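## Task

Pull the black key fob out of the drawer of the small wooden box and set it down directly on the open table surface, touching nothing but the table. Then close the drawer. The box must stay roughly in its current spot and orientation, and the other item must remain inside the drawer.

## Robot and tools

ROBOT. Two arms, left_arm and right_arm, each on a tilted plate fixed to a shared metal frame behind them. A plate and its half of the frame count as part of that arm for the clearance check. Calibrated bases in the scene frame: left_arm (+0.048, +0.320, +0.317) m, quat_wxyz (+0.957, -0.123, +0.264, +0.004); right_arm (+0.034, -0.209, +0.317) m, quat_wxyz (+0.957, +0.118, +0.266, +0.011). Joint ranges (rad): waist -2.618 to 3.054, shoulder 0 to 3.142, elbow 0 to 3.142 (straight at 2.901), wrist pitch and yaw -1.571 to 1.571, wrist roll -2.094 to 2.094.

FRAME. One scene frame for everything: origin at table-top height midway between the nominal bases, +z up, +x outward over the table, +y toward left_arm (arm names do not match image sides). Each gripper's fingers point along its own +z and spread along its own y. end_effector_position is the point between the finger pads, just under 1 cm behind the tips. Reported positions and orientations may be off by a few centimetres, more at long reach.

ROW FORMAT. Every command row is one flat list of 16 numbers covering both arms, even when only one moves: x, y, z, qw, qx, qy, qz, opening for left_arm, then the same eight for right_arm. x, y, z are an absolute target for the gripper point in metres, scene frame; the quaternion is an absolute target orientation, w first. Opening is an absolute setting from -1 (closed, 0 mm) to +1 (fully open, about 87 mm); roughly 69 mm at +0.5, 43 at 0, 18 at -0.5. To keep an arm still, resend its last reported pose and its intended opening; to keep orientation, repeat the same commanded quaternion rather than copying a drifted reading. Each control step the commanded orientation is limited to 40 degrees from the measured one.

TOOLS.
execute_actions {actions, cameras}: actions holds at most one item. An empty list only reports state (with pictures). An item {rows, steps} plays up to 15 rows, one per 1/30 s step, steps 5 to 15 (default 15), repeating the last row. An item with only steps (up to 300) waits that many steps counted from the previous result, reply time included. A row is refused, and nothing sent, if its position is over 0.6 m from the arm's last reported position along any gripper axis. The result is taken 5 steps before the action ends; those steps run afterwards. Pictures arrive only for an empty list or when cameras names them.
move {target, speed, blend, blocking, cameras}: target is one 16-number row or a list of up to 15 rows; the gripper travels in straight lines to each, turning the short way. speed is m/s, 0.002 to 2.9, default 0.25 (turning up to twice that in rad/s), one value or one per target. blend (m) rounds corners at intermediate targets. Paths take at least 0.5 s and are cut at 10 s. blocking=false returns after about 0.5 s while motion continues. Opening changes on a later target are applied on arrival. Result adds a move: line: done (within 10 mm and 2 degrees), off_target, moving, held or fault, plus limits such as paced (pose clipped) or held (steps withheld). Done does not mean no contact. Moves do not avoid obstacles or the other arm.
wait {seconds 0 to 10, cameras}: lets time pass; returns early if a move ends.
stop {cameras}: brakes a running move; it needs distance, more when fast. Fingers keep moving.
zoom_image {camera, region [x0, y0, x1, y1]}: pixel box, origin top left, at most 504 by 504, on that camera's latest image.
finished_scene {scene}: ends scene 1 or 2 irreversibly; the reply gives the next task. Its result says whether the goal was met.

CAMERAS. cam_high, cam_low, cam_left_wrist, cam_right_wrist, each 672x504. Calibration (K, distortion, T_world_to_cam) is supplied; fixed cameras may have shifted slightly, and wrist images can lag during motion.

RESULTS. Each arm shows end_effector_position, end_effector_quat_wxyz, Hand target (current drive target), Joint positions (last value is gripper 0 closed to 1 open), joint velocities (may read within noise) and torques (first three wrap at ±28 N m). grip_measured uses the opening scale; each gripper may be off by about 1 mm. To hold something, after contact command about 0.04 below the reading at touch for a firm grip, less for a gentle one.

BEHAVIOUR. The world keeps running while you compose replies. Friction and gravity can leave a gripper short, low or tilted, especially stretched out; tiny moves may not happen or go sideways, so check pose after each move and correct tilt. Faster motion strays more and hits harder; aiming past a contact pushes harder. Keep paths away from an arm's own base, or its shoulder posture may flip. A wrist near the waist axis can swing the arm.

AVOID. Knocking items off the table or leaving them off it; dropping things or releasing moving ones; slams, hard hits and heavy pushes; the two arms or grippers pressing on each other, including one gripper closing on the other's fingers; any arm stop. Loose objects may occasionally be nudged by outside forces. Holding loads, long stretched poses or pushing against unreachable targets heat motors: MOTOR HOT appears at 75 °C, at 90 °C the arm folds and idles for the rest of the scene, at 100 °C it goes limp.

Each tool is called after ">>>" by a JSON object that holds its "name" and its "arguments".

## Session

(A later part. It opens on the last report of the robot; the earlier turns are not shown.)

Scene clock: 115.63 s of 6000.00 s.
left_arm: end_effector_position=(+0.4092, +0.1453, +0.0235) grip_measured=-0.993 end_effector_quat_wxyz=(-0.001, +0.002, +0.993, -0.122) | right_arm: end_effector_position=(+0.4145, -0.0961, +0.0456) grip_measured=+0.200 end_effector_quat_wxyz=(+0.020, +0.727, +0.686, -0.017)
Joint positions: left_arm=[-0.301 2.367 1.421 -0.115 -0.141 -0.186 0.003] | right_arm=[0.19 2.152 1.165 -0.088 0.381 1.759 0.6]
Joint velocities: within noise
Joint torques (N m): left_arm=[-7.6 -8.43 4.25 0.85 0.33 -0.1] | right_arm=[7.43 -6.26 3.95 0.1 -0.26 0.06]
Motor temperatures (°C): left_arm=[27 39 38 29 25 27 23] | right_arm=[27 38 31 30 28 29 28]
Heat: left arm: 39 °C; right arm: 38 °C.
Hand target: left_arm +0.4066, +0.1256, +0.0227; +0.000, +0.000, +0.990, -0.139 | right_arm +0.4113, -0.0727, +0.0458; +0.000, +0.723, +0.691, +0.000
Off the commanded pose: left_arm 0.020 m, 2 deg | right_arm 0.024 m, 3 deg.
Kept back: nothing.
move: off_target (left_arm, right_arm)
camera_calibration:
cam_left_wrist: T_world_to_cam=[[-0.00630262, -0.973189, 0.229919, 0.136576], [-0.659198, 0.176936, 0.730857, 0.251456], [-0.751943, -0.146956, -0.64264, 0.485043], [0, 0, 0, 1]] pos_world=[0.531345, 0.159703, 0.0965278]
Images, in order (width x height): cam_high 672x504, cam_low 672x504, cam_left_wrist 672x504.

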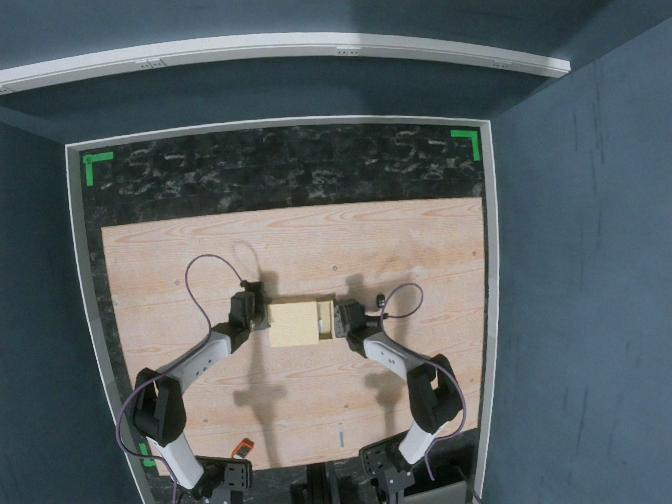

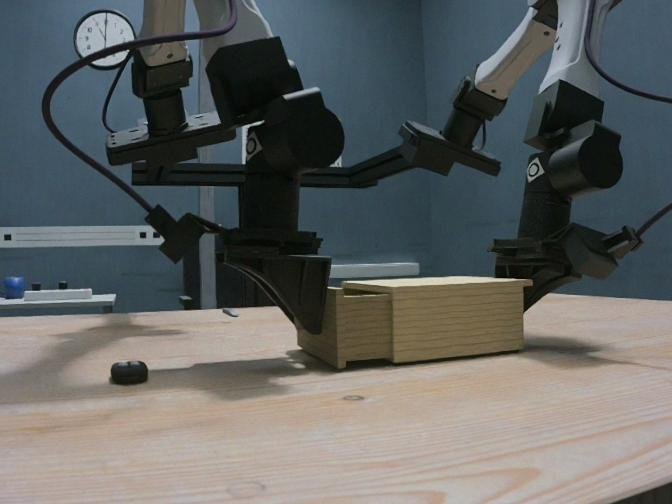

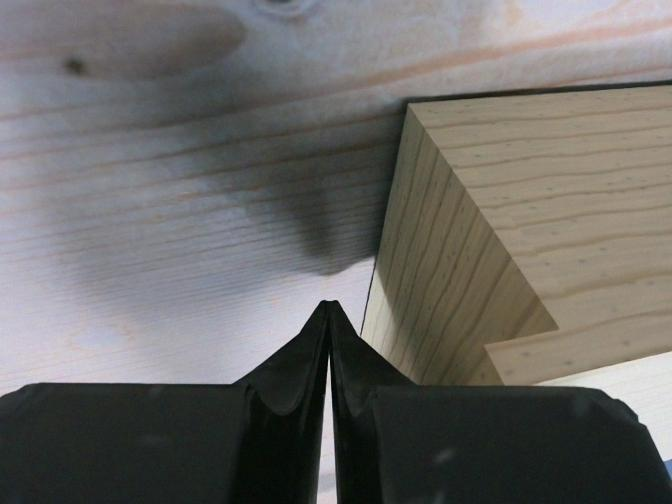

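>>> {"name": "move", "arguments": {"target": [0.405, 0.102, 0.022, 0, 0, 0.9903, -0.1392, -1, 0.412, -0.072, 0.045, 0, 0.723, 0.691, 0, 0.2], "speed": 0.06, "cameras": ["cam_low", "cam_left_wrist", "cam_high"]}}

>>> {"name": "zoom_image", "arguments": {"camera": "cam_high", "region": [240, 270, 400, 390]}}

Scene clock: 119.23 s of 6000.00 s.
left_arm: end_effector_position=(+0.4088, +0.1480, +0.0232) grip_measured=-0.993 end_effector_quat_wxyz=(-0.005, +0.007, +0.996, -0.086) | right_arm: end_effector_position=(+0.4145, -0.0961, +0.0456) grip_measured=+0.200 end_effector_quat_wxyz=(+0.020, +0.727, +0.686, -0.017)
Joint positions: left_arm=[-0.324 2.381 1.453 -0.161 -0.221 -0.201 0.003] | right_arm=[0.19 2.152 1.165 -0.088 0.381 1.759 0.6]
Joint velocities: within noise
Joint torques (N m): left_arm=[-9.85 -7.58 4.4 1.12 0.86 -0.39] | right_arm=[7.54 -6.43 4 0.07 -0.29 0.03]
Motor temperatures (°C): left_arm=[28 40 38 29 25 27 23] | right_arm=[27 38 31 30 28 29 28]
Heat: left arm: 40 °C; right arm: 38 °C.
Hand target: left_arm +0.4032, +0.1046, +0.0254; -0.002, +0.001, +0.990, -0.138 | right_arm +0.4113, -0.0727, +0.0458; +0.000, +0.723, +0.691, +0.000
Off the commanded pose: left_arm 0.046 m, 6 deg | right_arm 0.024 m, 3 deg.
Kept back: nothing.
move: off_target (left_arm, right_arm)
camera_calibration:
cam_left_wrist: T_world_to_cam=[[-0.0157128, -0.987246, 0.158427, 0.146869], [-0.652377, 0.130197, 0.746628, 0.254793], [-0.757732, -0.0916227, -0.646102, 0.4792], [0, 0, 0, 1]] pos_world=[0.531634, 0.155728, 0.0961085]
Images, in order (width x height): cam_high 672x504, cam_low 672x504, cam_left_wrist 672x504.

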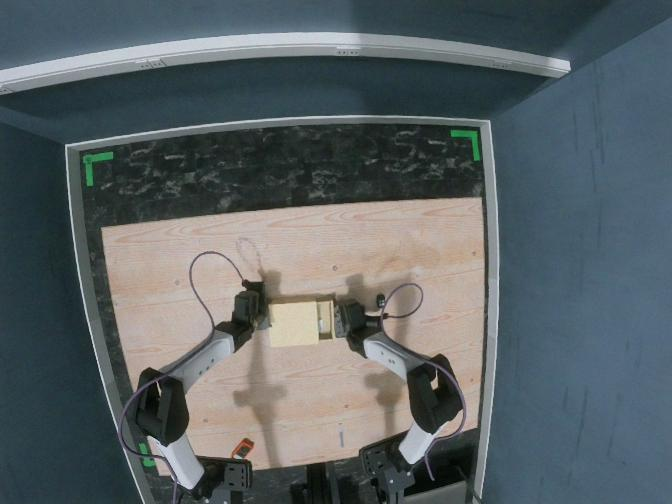

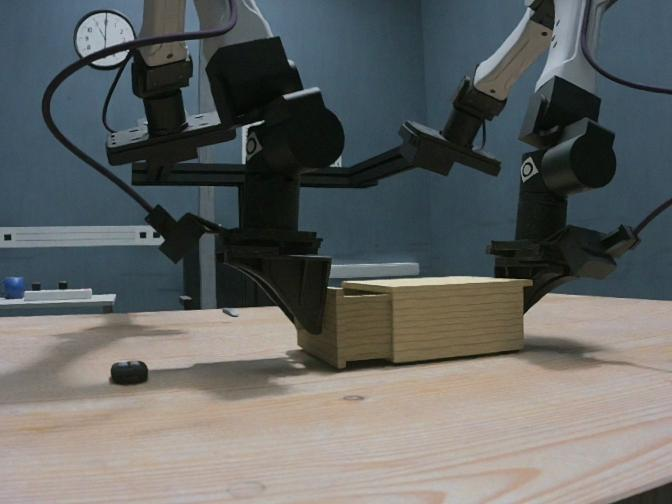

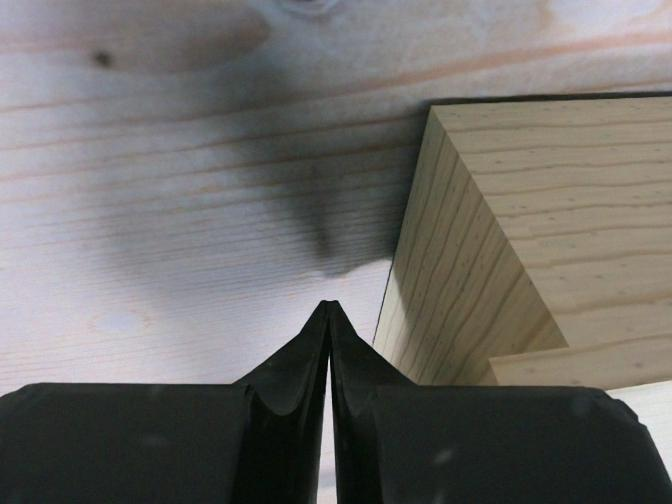

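Scaled by 3.150 from the camera's 672x504 image, which has a finer 960x720 frame.

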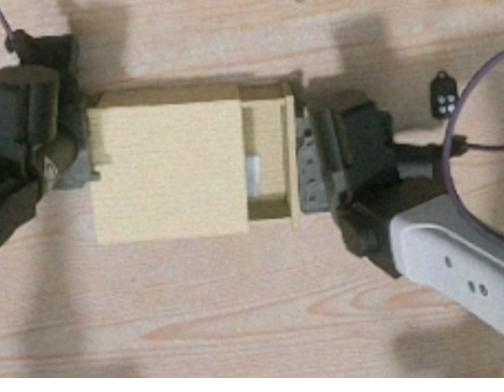

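>>> {"name": "zoom_image", "arguments": {"camera": "cam_high", "region": [305, 285, 355, 355]}}

Scaled by 7.200 from the camera's 672x504 image, which has a finer 960x720 frame.

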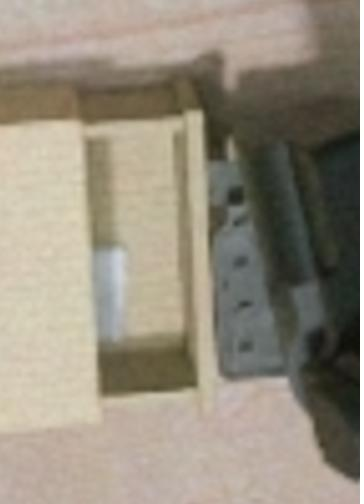

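>>> {"name": "move", "arguments": {"target": [[0.409, 0.178, 0.025, 0, 0, 0.9903, -0.1392, -1, 0.412, -0.115, 0.055, 0, 0.723, 0.691, 0, 0.2], [0.409, 0.178, 0.025, 0, 0, 0.9903, -0.1392, -1, 0.412, -0.14, 0.14, 0, 0.723, 0.691, 0, 0.2], [0.409, 0.178, 0.025, 0, 0, 0.9903, -0.1392, -1, 0.42, -0.075, 0.17, 0.124, 0.0225, 0.992, 0.003, 0.2]], "speed": [0.12, 0.25, 0.5], "blend": [0.01, 0.03, 0], "cameras": ["cam_low", "cam_right_wrist", "cam_high"]}}

>>> {"name": "zoom_image", "arguments": {"camera": "cam_right_wrist", "region": [150, 0, 500, 300]}}

Scene clock: 124.30 s of 6000.00 s.
left_arm: end_effector_position=(+0.3961, +0.1770, +0.0178) grip_measured=-0.993 end_effector_quat_wxyz=(-0.018, +0.002, +0.991, -0.131) | right_arm: end_effector_position=(+0.4148, -0.0799, +0.1713) grip_measured=+0.200 end_effector_quat_wxyz=(+0.114, +0.027, +0.993, +0.004)
Joint positions: left_arm=[-0.222 2.337 1.355 -0.103 -0.079 -0.124 0.003] | right_arm=[0.431 1.812 1.1 -0.202 0.503 0.305 0.6]
Joint velocities: within noise
Joint torques (N m): left_arm=[-4.04 -12.48 2.09 0.74 0.28 0.25] | right_arm=[5.7 -6.45 5.79 0.81 0.2 -0.21]
Motor temperatures (°C): left_arm=[28 44 38 29 25 27 23] | right_arm=[27 38 31 30 28 29 28]
Heat: left arm: 44 °C; right arm: 38 °C.
Hand target: left_arm +0.4089, +0.1780, +0.0250; +0.000, +0.000, +0.990, -0.139 | right_arm +0.4199, -0.0750, +0.1703; +0.124, +0.023, +0.992, +0.003
Off the commanded pose: left_arm 0.015 m, 2 deg | right_arm 0.007 m, 1 deg.
Kept back: nothing.
move: off_target (left_arm)
camera_calibration:
cam_right_wrist: T_world_to_cam=[[-0.032159, -0.999416, -0.0115133, -0.0663703], [-0.795376, 0.0186143, 0.60583, 0.247311], [-0.605262, 0.0286403, -0.795511, 0.526082], [0, 0, 0, 1]] pos_world=[0.512988, -0.0860022, 0.267911]
Images, in order (width x height): cam_high 672x504, cam_low 672x504, cam_right_wrist 672x504.

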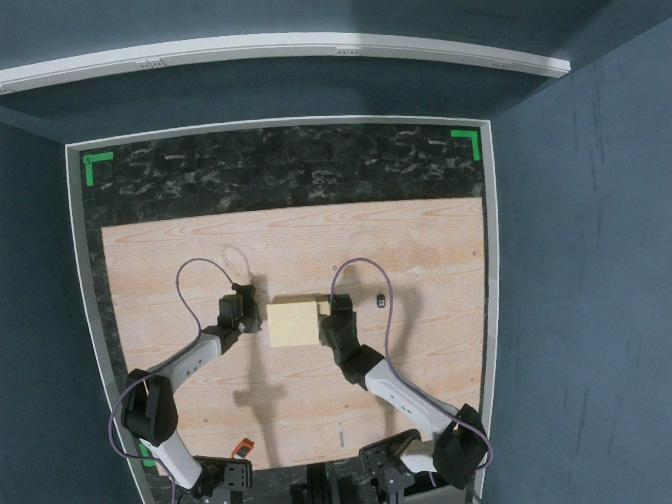

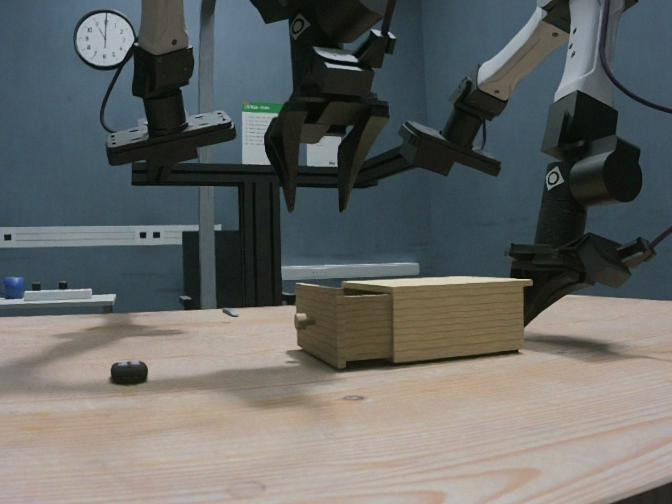

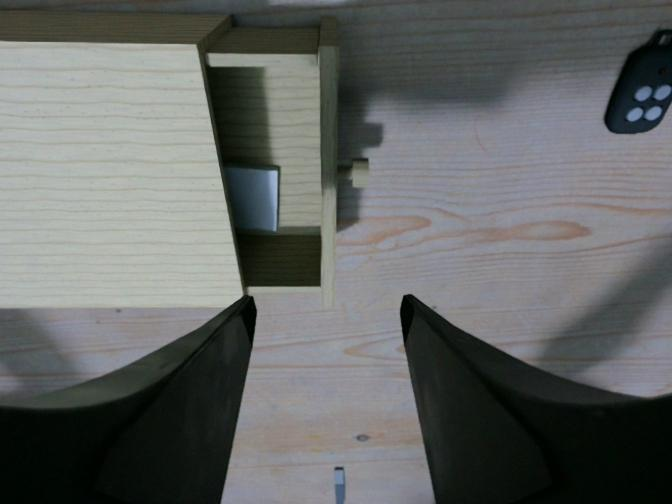

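Scaled by 1.440 from the camera's 672x504 image, which has a finer 960x720 frame.

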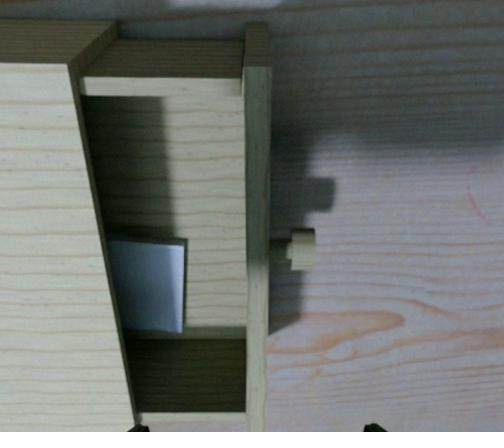

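>>> {"name": "move", "arguments": {"target": [[0.405, 0.172, 0.034, 0, 0, 0.9563, -0.2924, -1, 0.41, -0.15, 0.12, -0.0482, 0.7212, 0.6892, 0.0504, 0.2], [0.405, 0.145, 0.030, 0, 0, 0.9563, -0.2924, -1, 0.411, -0.125, 0.037, -0.0482, 0.7212, 0.6892, 0.0504, 0.2]], "speed": [0.5, 0.15], "blend": [0.01, 0], "cameras": ["cam_low", "cam_right_wrist", "cam_left_wrist"]}}

Scene clock: 129.87 s of 6000.00 s.
left_arm: end_effector_position=(+0.4028, +0.1479, +0.0341) grip_measured=-0.993 end_effector_quat_wxyz=(-0.005, +0.001, +0.956, -0.294) | right_arm: end_effector_position=(+0.4075, -0.1283, +0.0409) grip_measured=+0.200 end_effector_quat_wxyz=(-0.051, +0.719, +0.692, +0.046)
Joint positions: left_arm=[-0.164 2.326 1.329 -0.034 0.279 -0.071 0.003] | right_arm=[0.017 2.122 1.104 -0.017 0.107 1.582 0.6]
Joint velocities: within noise
Joint torques (N m): left_arm=[-4.51 -9.05 3.29 0.81 0.28 0.13] | right_arm=[3.52 -6.8 3.25 0.21 -0.06 -0.02]
Motor temperatures (°C): left_arm=[28 48 37 29 25 27 23] | right_arm=[27 38 31 30 28 29 28]
Heat: left arm: 48 °C; right arm: 38 °C.
Hand target: left_arm +0.4050, +0.1451, +0.0301; +0.000, +0.000, +0.956, -0.292 | right_arm +0.4109, -0.1250, +0.0372; -0.048, +0.721, +0.689, +0.050
Off the commanded pose: left_arm 0.005 m, 1 deg | right_arm 0.006 m, 1 deg.
Kept back: nothing.
move: done
camera_calibration:
cam_left_wrist: T_world_to_cam=[[-0.00128275, -0.834389, 0.551174, 0.103068], [-0.653776, 0.417767, 0.63091, 0.20468], [-0.756687, -0.359535, -0.54604, 0.5174], [0, 0, 0, 1]] pos_world=[0.525457, 0.186514, 0.0965777]
cam_right_wrist: T_world_to_cam=[[-0.999827, 0.0179633, 0.00480992, 0.407765], [0.0135624, 0.527407, 0.849505, 0.047154], [0.0127231, 0.849423, -0.527559, 0.261779], [0, 0, 0, 1]] pos_world=[0.403724, -0.254555, 0.0960851]
Images, in order (width x height): cam_low 672x504, cam_left_wrist 672x504, cam_right_wrist 672x504.

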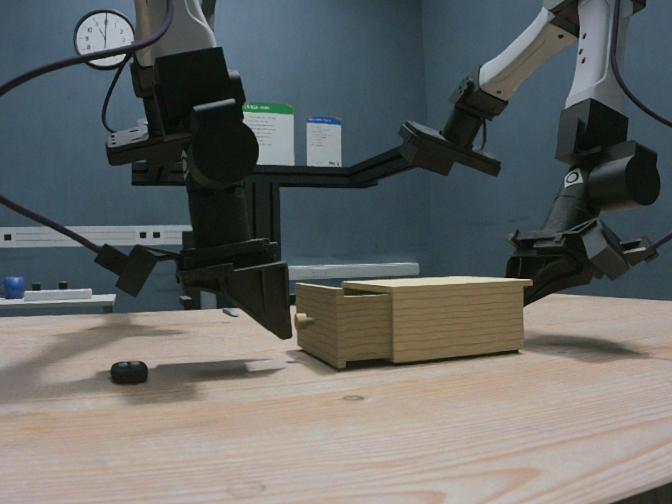

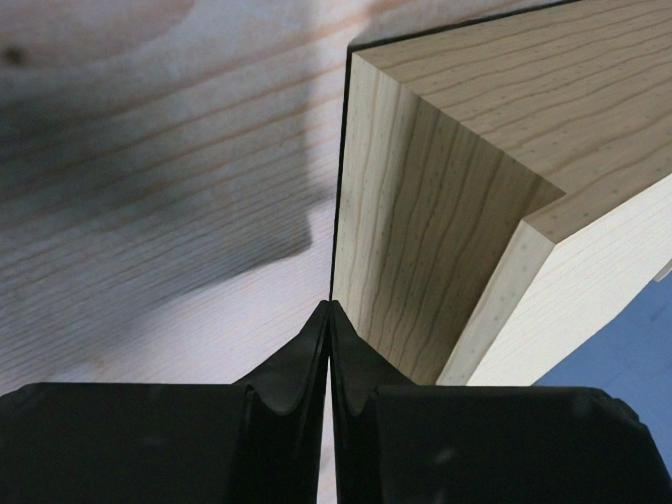

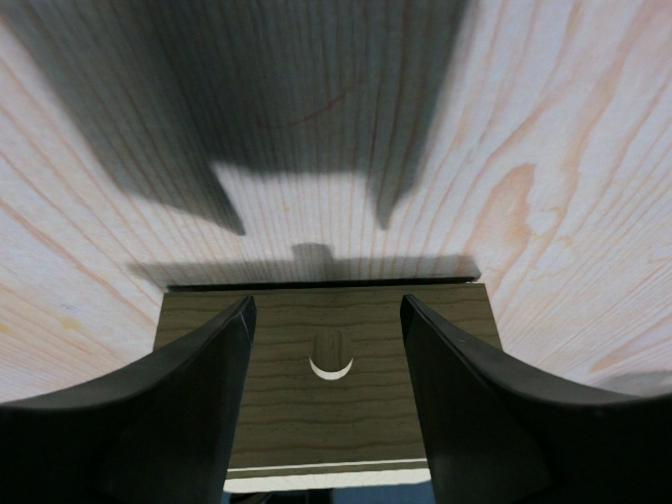

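>>> {"name": "move", "arguments": {"target": [0.405, 0.122, 0.028, 0, 0, 0.9563, -0.2924, -1, 0.412, -0.095, 0.037, -0.0482, 0.7212, 0.6892, 0.0504, 0.2], "speed": 0.06, "cameras": ["cam_low", "cam_high", "cam_left_wrist"]}}

Scene clock: 130.93 s of 6000.00 s.
left_arm: end_effector_position=(+0.4038, +0.1307, +0.0316) grip_measured=-0.993 end_effector_quat_wxyz=(-0.005, -0.001, +0.957, -0.290) | right_arm: end_effector_position=(+0.4096, -0.0974, +0.0420) grip_measured=+0.200 end_effector_quat_wxyz=(-0.056, +0.719, +0.691, +0.053)
Joint positions: left_arm=[-0.202 2.355 1.356 -0.023 0.251 -0.107 0.003] | right_arm=[0.088 2.151 1.127 -0.015 0.126 1.645 0.6]
Joint velocities: within noise
Joint torques (N m): left_arm=[-5.85 -8.72 3.6 0.93 0.28 0.12] | right_arm=[4.52 -6.64 3.56 0.22 0.11 -0.03]
Motor temperatures (°C): left_arm=[28 48 37 29 25 27 23] | right_arm=[27 38 31 30 28 29 28]
Heat: left arm: 48 °C; right arm: 38 °C.
Hand target: left_arm +0.4048, +0.1221, +0.0283; +0.000, +0.000, +0.956, -0.293 | right_arm +0.4119, -0.0950, +0.0372; -0.048, +0.721, +0.689, +0.050
Off the commanded pose: left_arm 0.009 m, 1 deg | right_arm 0.006 m, 1 deg.
Kept back: nothing.
move: done
camera_calibration:
cam_left_wrist: T_world_to_cam=[[0.00105513, -0.838306, 0.545199, 0.0898961], [-0.654381, 0.411682, 0.634274, 0.215054], [-0.756164, -0.357437, -0.548137, 0.510244], [0, 0, 0, 1]] pos_world=[0.526461, 0.169207, 0.0942693]
Images, in order (width x height): cam_high 672x504, cam_low 672x504, cam_left_wrist 672x504.

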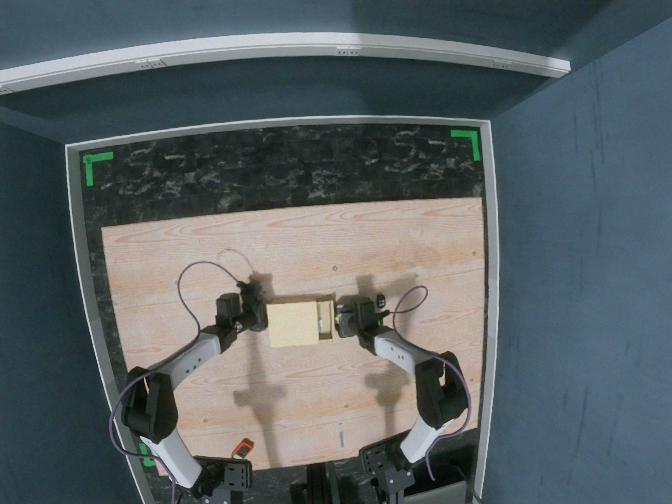

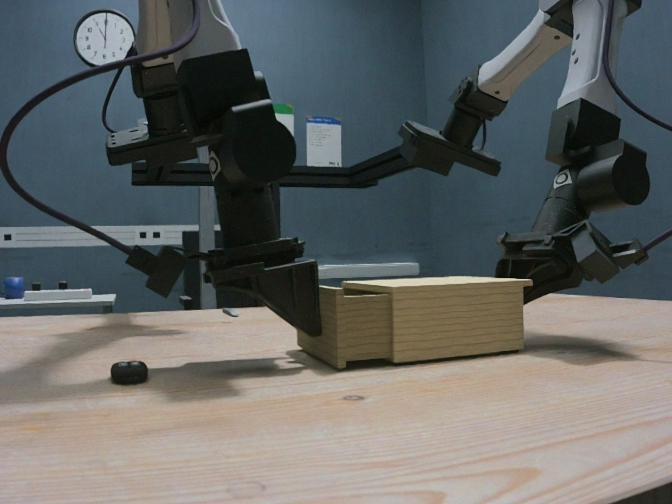

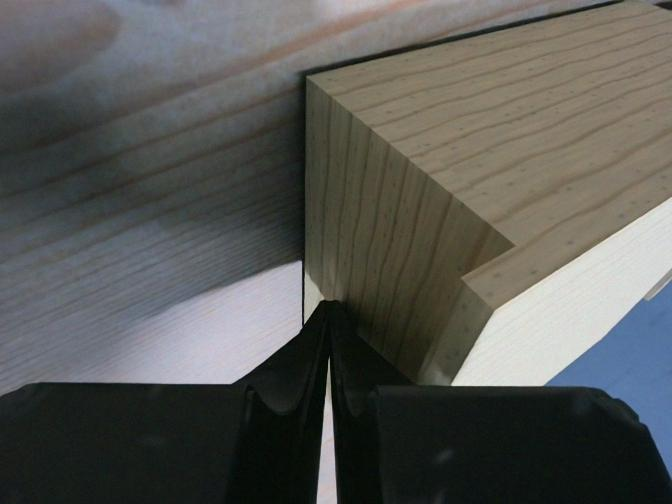

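>>> {"name": "move", "arguments": {"target": [0.405, 0.112, 0.028, 0, 0, 0.9563, -0.2924, -1, 0.412, -0.070, 0.037, -0.0482, 0.7212, 0.6892, 0.0504, 0.2], "speed": 0.05, "cameras": ["cam_low", "cam_high", "cam_left_wrist", "cam_right_wrist"]}}

Scene clock: 131.97 s of 6000.00 s.
left_arm: end_effector_position=(+0.4049, +0.1297, +0.0281) grip_measured=-0.993 end_effector_quat_wxyz=(-0.003, -0.002, +0.961, -0.275) | right_arm: end_effector_position=(+0.4120, -0.0942, +0.0362) grip_measured=+0.200 end_effector_quat_wxyz=(-0.028, +0.726, +0.686, +0.030)
Joint positions: left_arm=[-0.214 2.365 1.367 -0.022 0.213 -0.12 0.003] | right_arm=[0.125 2.174 1.146 -0.015 0.216 1.694 0.6]
Joint velocities: within noise
Joint torques (N m): left_arm=[-6.78 -8.44 3.69 0.98 0.53 0.03] | right_arm=[7.09 -6.42 3.71 0.18 -0.43 0.04]
Motor temperatures (°C): left_arm=[28 48 37 29 25 27 23] | right_arm=[27 38 31 30 28 29 28]
Heat: left arm: 48 °C; right arm: 38 °C.
Hand target: left_arm +0.4045, +0.1124, +0.0286; +0.000, +0.000, +0.956, -0.292 | right_arm +0.4113, -0.0706, +0.0379; -0.048, +0.721, +0.689, +0.050
Off the commanded pose: left_arm 0.018 m, 2 deg | right_arm 0.024 m, 3 deg.
Kept back: nothing.
move: off_target (left_arm, right_arm)
camera_calibration:
cam_left_wrist: T_world_to_cam=[[0.00320723, -0.855392, 0.517971, 0.0930656], [-0.656709, 0.388823, 0.646181, 0.222023], [-0.754137, -0.342228, -0.560497, 0.506349], [0, 0, 0, 1]] pos_world=[0.527363, 0.166567, 0.092135]
cam_right_wrist: T_world_to_cam=[[-0.99933, 0.0364432, -0.00326216, 0.413572], [0.0182016, 0.572492, 0.819708, 0.0363824], [0.0317404, 0.8191, -0.572772, 0.221267], [0, 0, 0, 1]] pos_world=[0.40561, -0.21714, 0.0982615]

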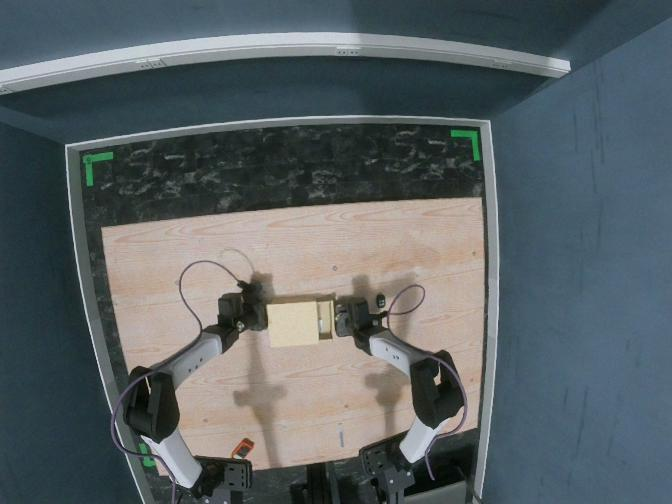

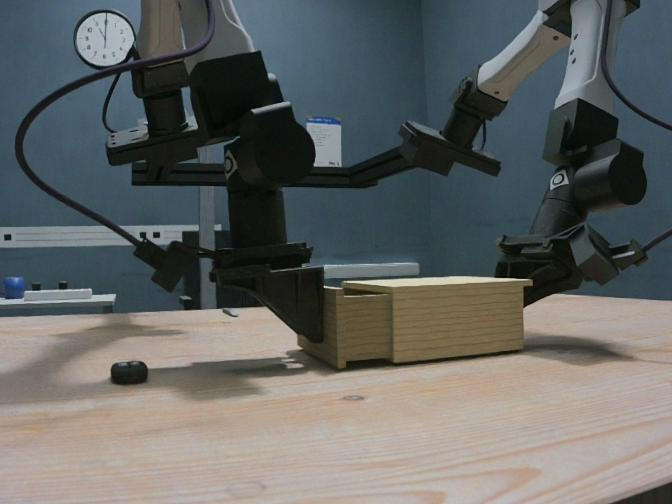

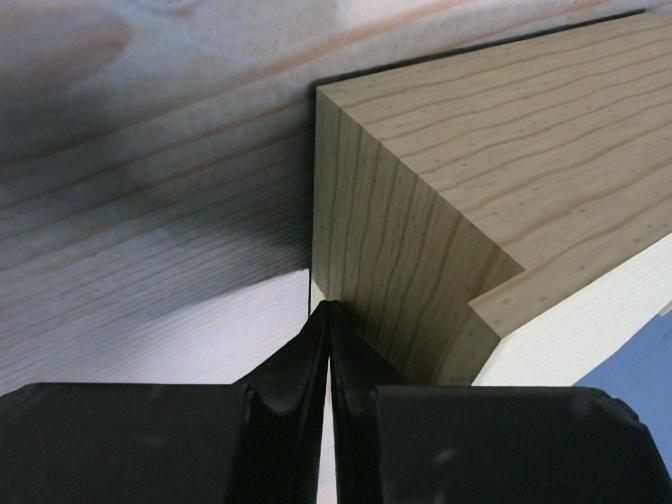

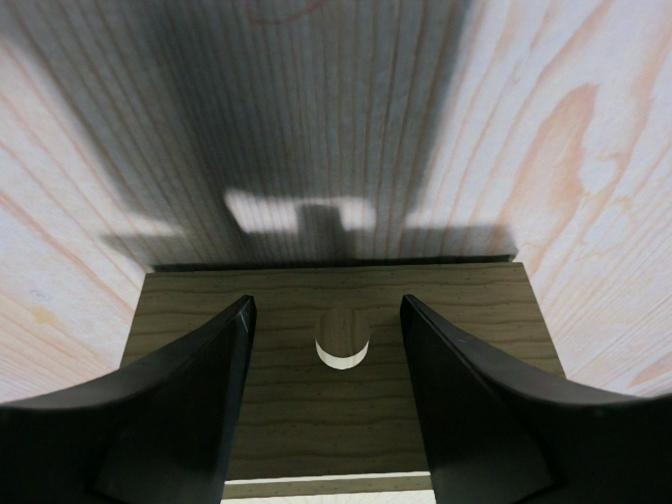

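>>> {"name": "move", "arguments": {"target": [0.405, 0.102, 0.028, 0, 0, 0.9563, -0.2924, -1, 0.412, -0.050, 0.037, -0.0482, 0.7212, 0.6892, 0.0504, 0.2], "speed": 0.05, "cameras": ["cam_low", "cam_high", "cam_left_wrist", "cam_right_wrist"]}}

>>> {"name": "zoom_image", "arguments": {"camera": "cam_high", "region": [305, 285, 355, 355]}}

Scene clock: 132.93 s of 6000.00 s.
left_arm: end_effector_position=(+0.4061, +0.1290, +0.0248) grip_measured=-0.993 end_effector_quat_wxyz=(-0.002, -0.002, +0.965, -0.264) | right_arm: end_effector_position=(+0.4126, -0.0829, +0.0345) grip_measured=+0.200 end_effector_quat_wxyz=(-0.017, +0.727, +0.686, +0.019)
Joint positions: left_arm=[-0.222 2.374 1.378 -0.022 0.186 -0.126 0.003] | right_arm=[0.166 2.196 1.17 -0.028 0.267 1.731 0.6]
Joint velocities: within noise
Joint torques (N m): left_arm=[-7.92 -8.35 3.85 1.01 0.67 -0.14] | right_arm=[8.21 -6.52 3.89 0.22 -0.67 0.08]
Motor temperatures (°C): left_arm=[28 48 37 29 25 27 23] | right_arm=[27 38 31 30 28 29 28]
Heat: left arm: 48 °C; right arm: 38 °C.
Hand target: left_arm +0.4043, +0.1030, +0.0292; -0.001, +0.000, +0.956, -0.292 | right_arm +0.4109, -0.0513, +0.0385; -0.048, +0.721, +0.690, +0.049
Off the commanded pose: left_arm 0.027 m, 3 deg | right_arm 0.033 m, 5 deg.
Kept back: nothing.
move: off_target (left_arm, right_arm)
camera_calibration:
cam_left_wrist: T_world_to_cam=[[0.00259496, -0.866859, 0.498546, 0.0964722], [-0.658872, 0.373552, 0.652952, 0.227781], [-0.75225, -0.330173, -0.57018, 0.503066], [0, 0, 0, 1]] pos_world=[0.52826, 0.164638, 0.0900121]
cam_right_wrist: T_world_to_cam=[[-0.999317, 0.0367298, -0.00416662, 0.41374], [0.0186024, 0.597093, 0.801956, 0.033797], [0.0319435, 0.801331, -0.597368, 0.210276], [0, 0, 0, 1]] pos_world=[0.406111, -0.203877, 0.100232]

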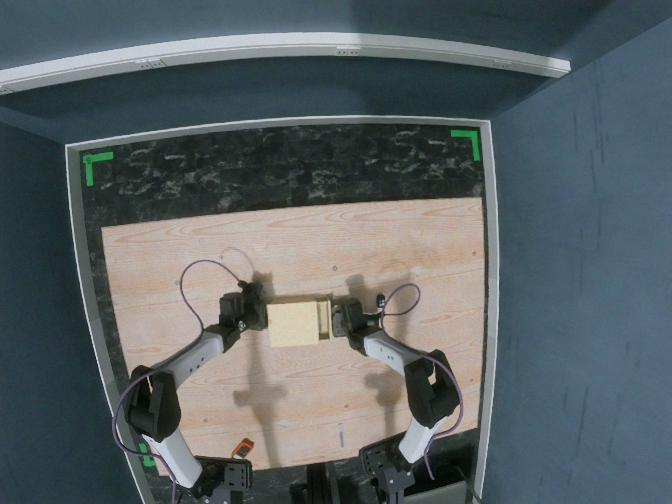

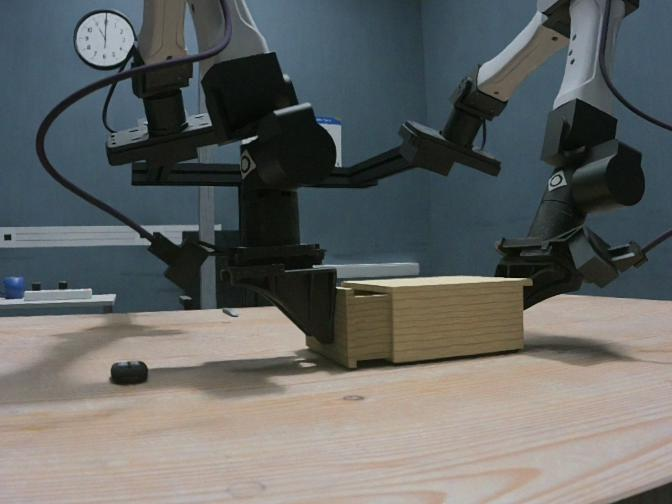

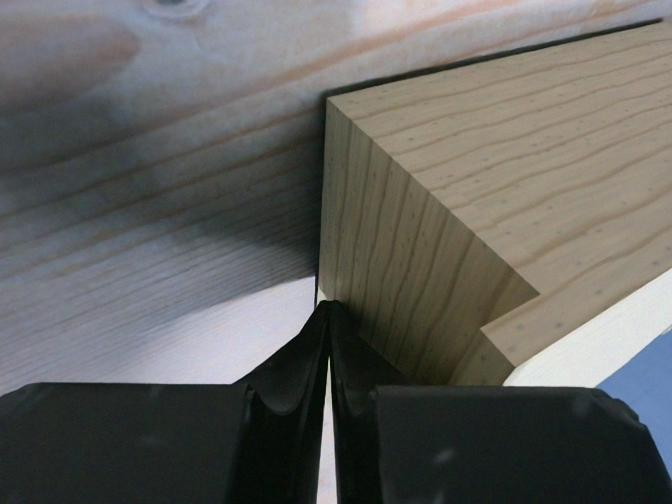

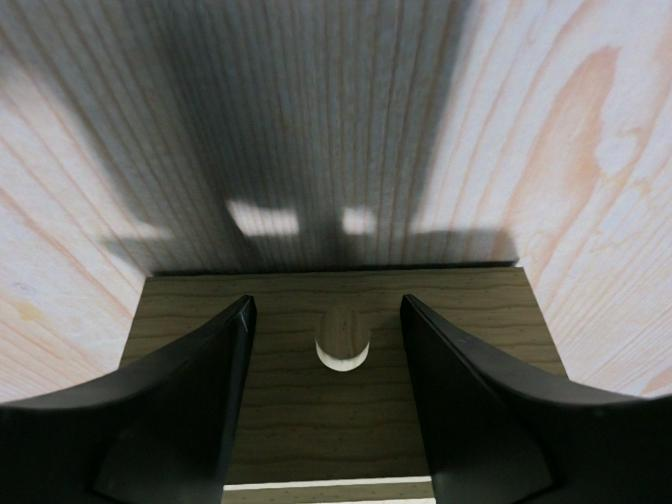

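Scaled by 7.200 from the camera's 672x504 image, which has a finer 960x720 frame.

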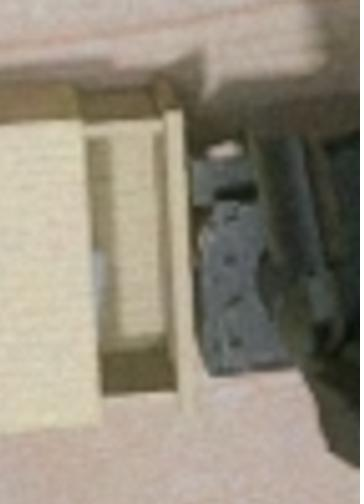

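>>> {"name": "move", "arguments": {"target": [0.405, 0.100, 0.030, 0, 0, 0.9563, -0.2924, -1, 0.413, -0.022, 0.040, -0.0482, 0.7212, 0.6892, 0.0504, 0.2], "speed": 0.05, "cameras": ["cam_low", "cam_high", "cam_left_wrist", "cam_right_wrist"]}}

>>> {"name": "zoom_image", "arguments": {"camera": "cam_high", "region": [305, 285, 355, 355]}}

Scene clock: 134.07 s of 6000.00 s.
left_arm: end_effector_position=(+0.4059, +0.1294, +0.0243) grip_measured=-0.993 end_effector_quat_wxyz=(-0.002, -0.002, +0.965, -0.261) | right_arm: end_effector_position=(+0.4134, -0.0592, +0.0356) grip_measured=+0.200 end_effector_quat_wxyz=(-0.013, +0.727, +0.686, +0.014)
Joint positions: left_arm=[-0.223 2.375 1.378 -0.022 0.179 -0.127 0.003] | right_arm=[0.229 2.227 1.212 -0.059 0.31 1.79 0.6]
Joint velocities: within noise
Joint torques (N m): left_arm=[-8.38 -8.7 3.64 0.98 0.7 -0.16] | right_arm=[8.99 -6.42 4.11 0.26 -0.73 0.1]
Motor temperatures (°C): left_arm=[28 48 37 29 25 27 23] | right_arm=[27 38 31 30 28 29 28]
Heat: left arm: 48 °C; right arm: 38 °C.
Hand target: left_arm +0.4040, +0.1011, +0.0311; -0.001, +0.001, +0.956, -0.292 | right_arm +0.4117, -0.0235, +0.0419; -0.048, +0.721, +0.690, +0.049
Off the commanded pose: left_arm 0.030 m, 4 deg | right_arm 0.037 m, 6 deg.
Kept back: nothing.
move: off_target (left_arm, right_arm)
camera_calibration:
cam_left_wrist: T_world_to_cam=[[0.0028692, -0.870269, 0.492569, 0.0975218], [-0.659029, 0.368824, 0.655476, 0.228489], [-0.752112, -0.326498, -0.572474, 0.502397], [0, 0, 0, 1]] pos_world=[0.52816, 0.16463, 0.0898041]
cam_right_wrist: T_world_to_cam=[[-0.999309, 0.0370335, -0.0030363, 0.413686], [0.0201066, 0.60765, 0.79395, 0.0191489], [0.0312478, 0.793341, -0.607975, 0.192148], [0, 0, 0, 1]] pos_world=[0.407011, -0.179395, 0.102874]

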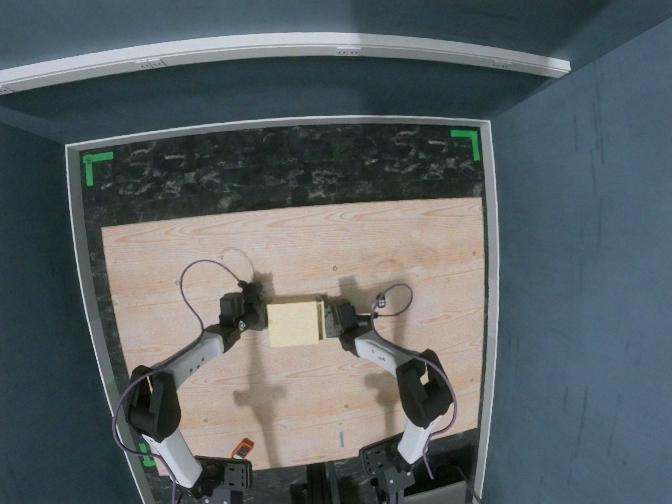

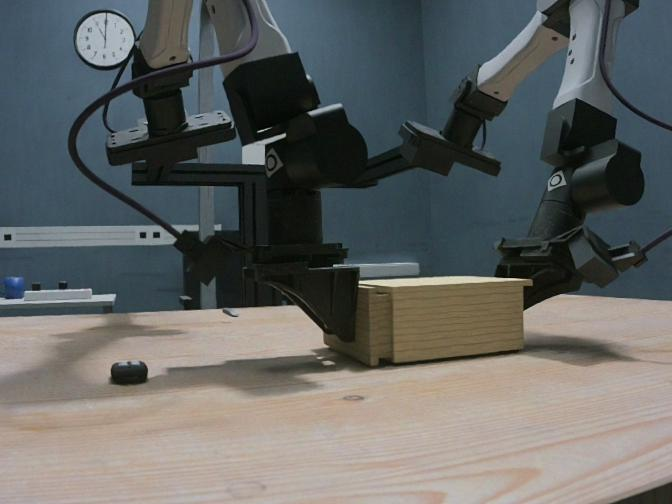

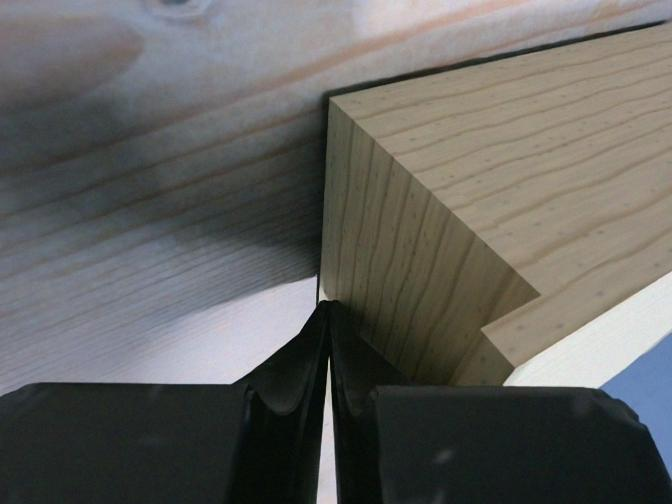

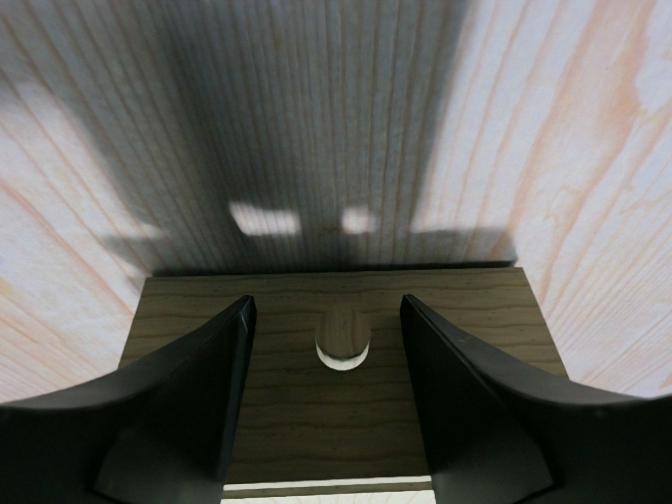

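Scaled by 7.200 from the camera's 672x504 image, which has a finer 960x720 frame.

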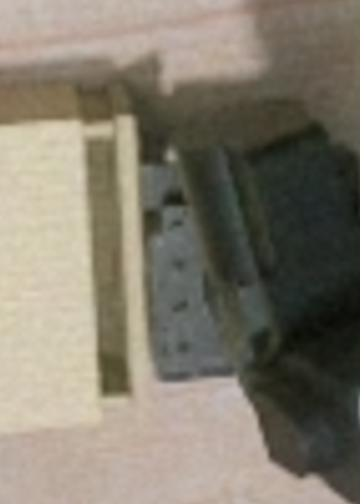

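>>> {"name": "move", "arguments": {"target": [0.405, 0.099, 0.030, 0, 0, 0.9563, -0.2924, -1, 0.413, -0.007, 0.040, -0.0482, 0.7212, 0.6892, 0.0504, 0.2], "speed": 0.04, "cameras": ["cam_low", "cam_high", "cam_left_wrist", "cam_right_wrist"]}}

>>> {"name": "zoom_image", "arguments": {"camera": "cam_low", "region": [280, 250, 560, 400]}}

>>> {"name": "zoom_image", "arguments": {"camera": "cam_high", "region": [255, 285, 355, 355]}}

Scene clock: 135.03 s of 6000.00 s.
left_arm: end_effector_position=(+0.4059, +0.1295, +0.0242) grip_measured=-0.993 end_effector_quat_wxyz=(-0.002, -0.002, +0.966, -0.259) | right_arm: end_effector_position=(+0.4136, -0.0470, +0.0356) grip_measured=+0.200 end_effector_quat_wxyz=(-0.011, +0.727, +0.686, +0.011)
Joint positions: left_arm=[-0.224 2.375 1.378 -0.022 0.174 -0.128 0.003] | right_arm=[0.26 2.247 1.239 -0.078 0.333 1.82 0.6]
Joint velocities: within noise
Joint torques (N m): left_arm=[-8.5 -8.61 3.75 0.97 0.72 -0.18] | right_arm=[9.52 -6.42 4.36 0.24 -0.81 0.08]
Motor temperatures (°C): left_arm=[28 48 37 29 25 27 23] | right_arm=[27 38 31 30 28 29 28]
Heat: left arm: 48 °C; right arm: 38 °C.
Hand target: left_arm +0.4039, +0.1002, +0.0312; -0.001, +0.001, +0.956, -0.292 | right_arm +0.4114, -0.0088, +0.0422; -0.048, +0.721, +0.690, +0.049
Off the commanded pose: left_arm 0.031 m, 4 deg | right_arm 0.040 m, 6 deg.
Kept back: nothing.
move: off_target (left_arm, right_arm)
camera_calibration:
cam_left_wrist: T_world_to_cam=[[0.00267653, -0.871994, 0.48951, 0.0980057], [-0.659185, 0.366564, 0.656587, 0.228921], [-0.751976, -0.324435, -0.573824, 0.502038], [0, 0, 0, 1]] pos_world=[0.52816, 0.164425, 0.0898003]
cam_right_wrist: T_world_to_cam=[[-0.999314, 0.0370068, -0.00155198, 0.413356], [0.0215123, 0.613998, 0.789015, 0.0115252], [0.0301518, 0.78844, -0.614373, 0.182934], [0, 0, 0, 1]] pos_world=[0.407308, -0.166606, 0.103938]

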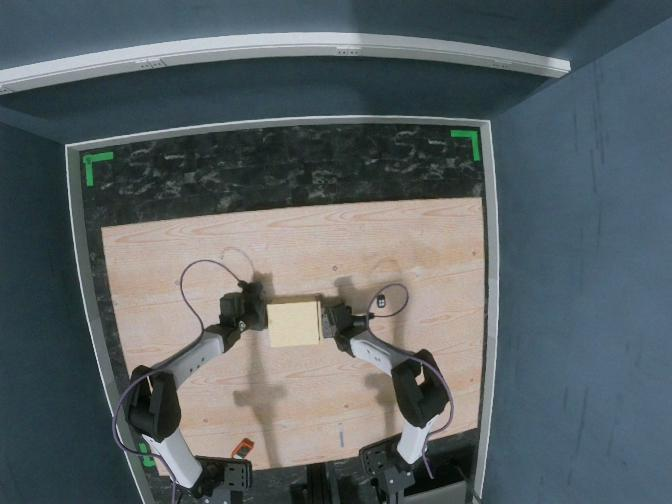

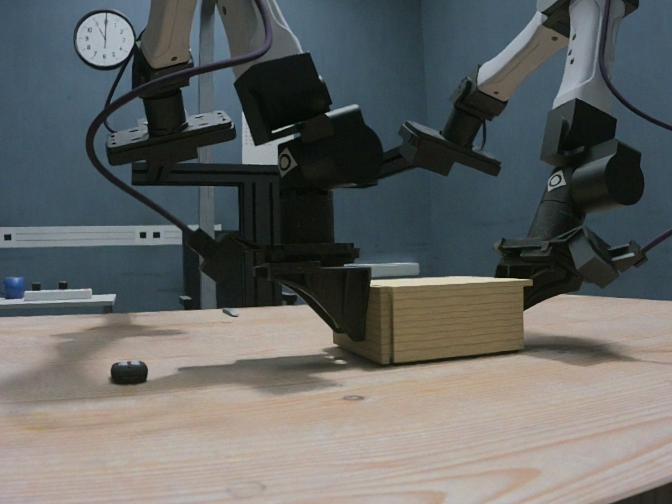

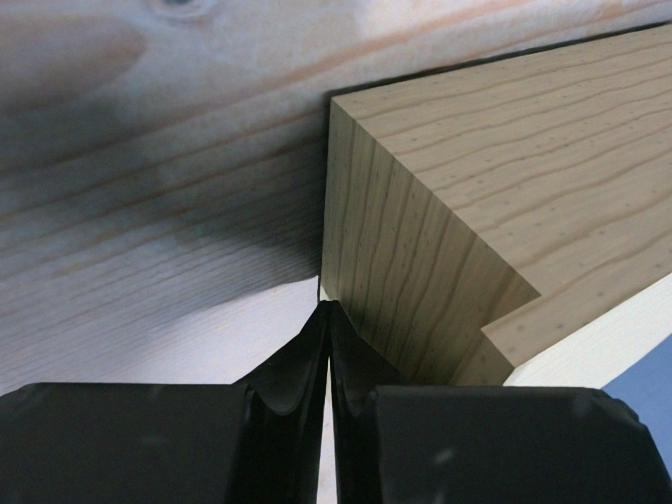

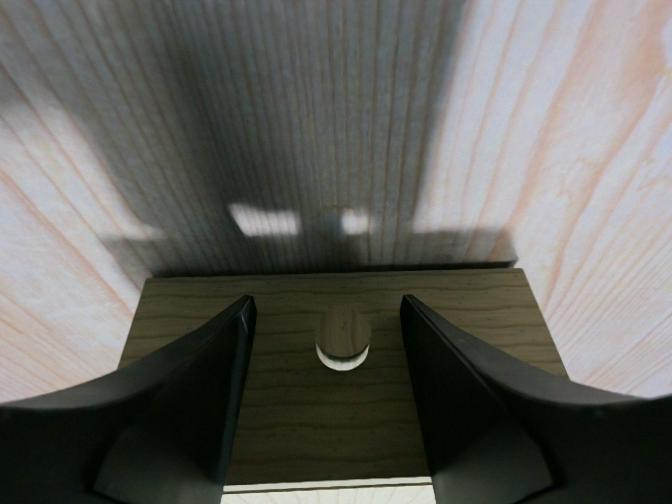

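Scaled by 1.800 from the camera's 672x504 image, which has a finer 960x720 frame.

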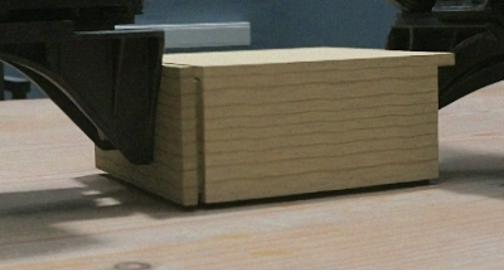

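Scaled by 5.040 from the camera's 672x504 image, which has a finer 960x720 frame.

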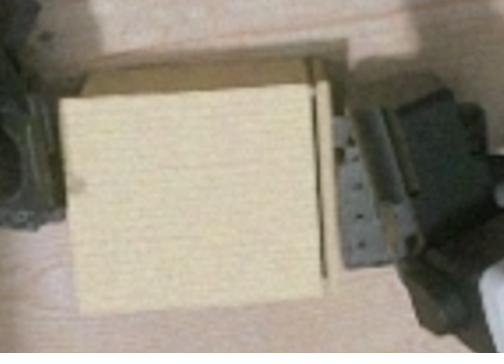

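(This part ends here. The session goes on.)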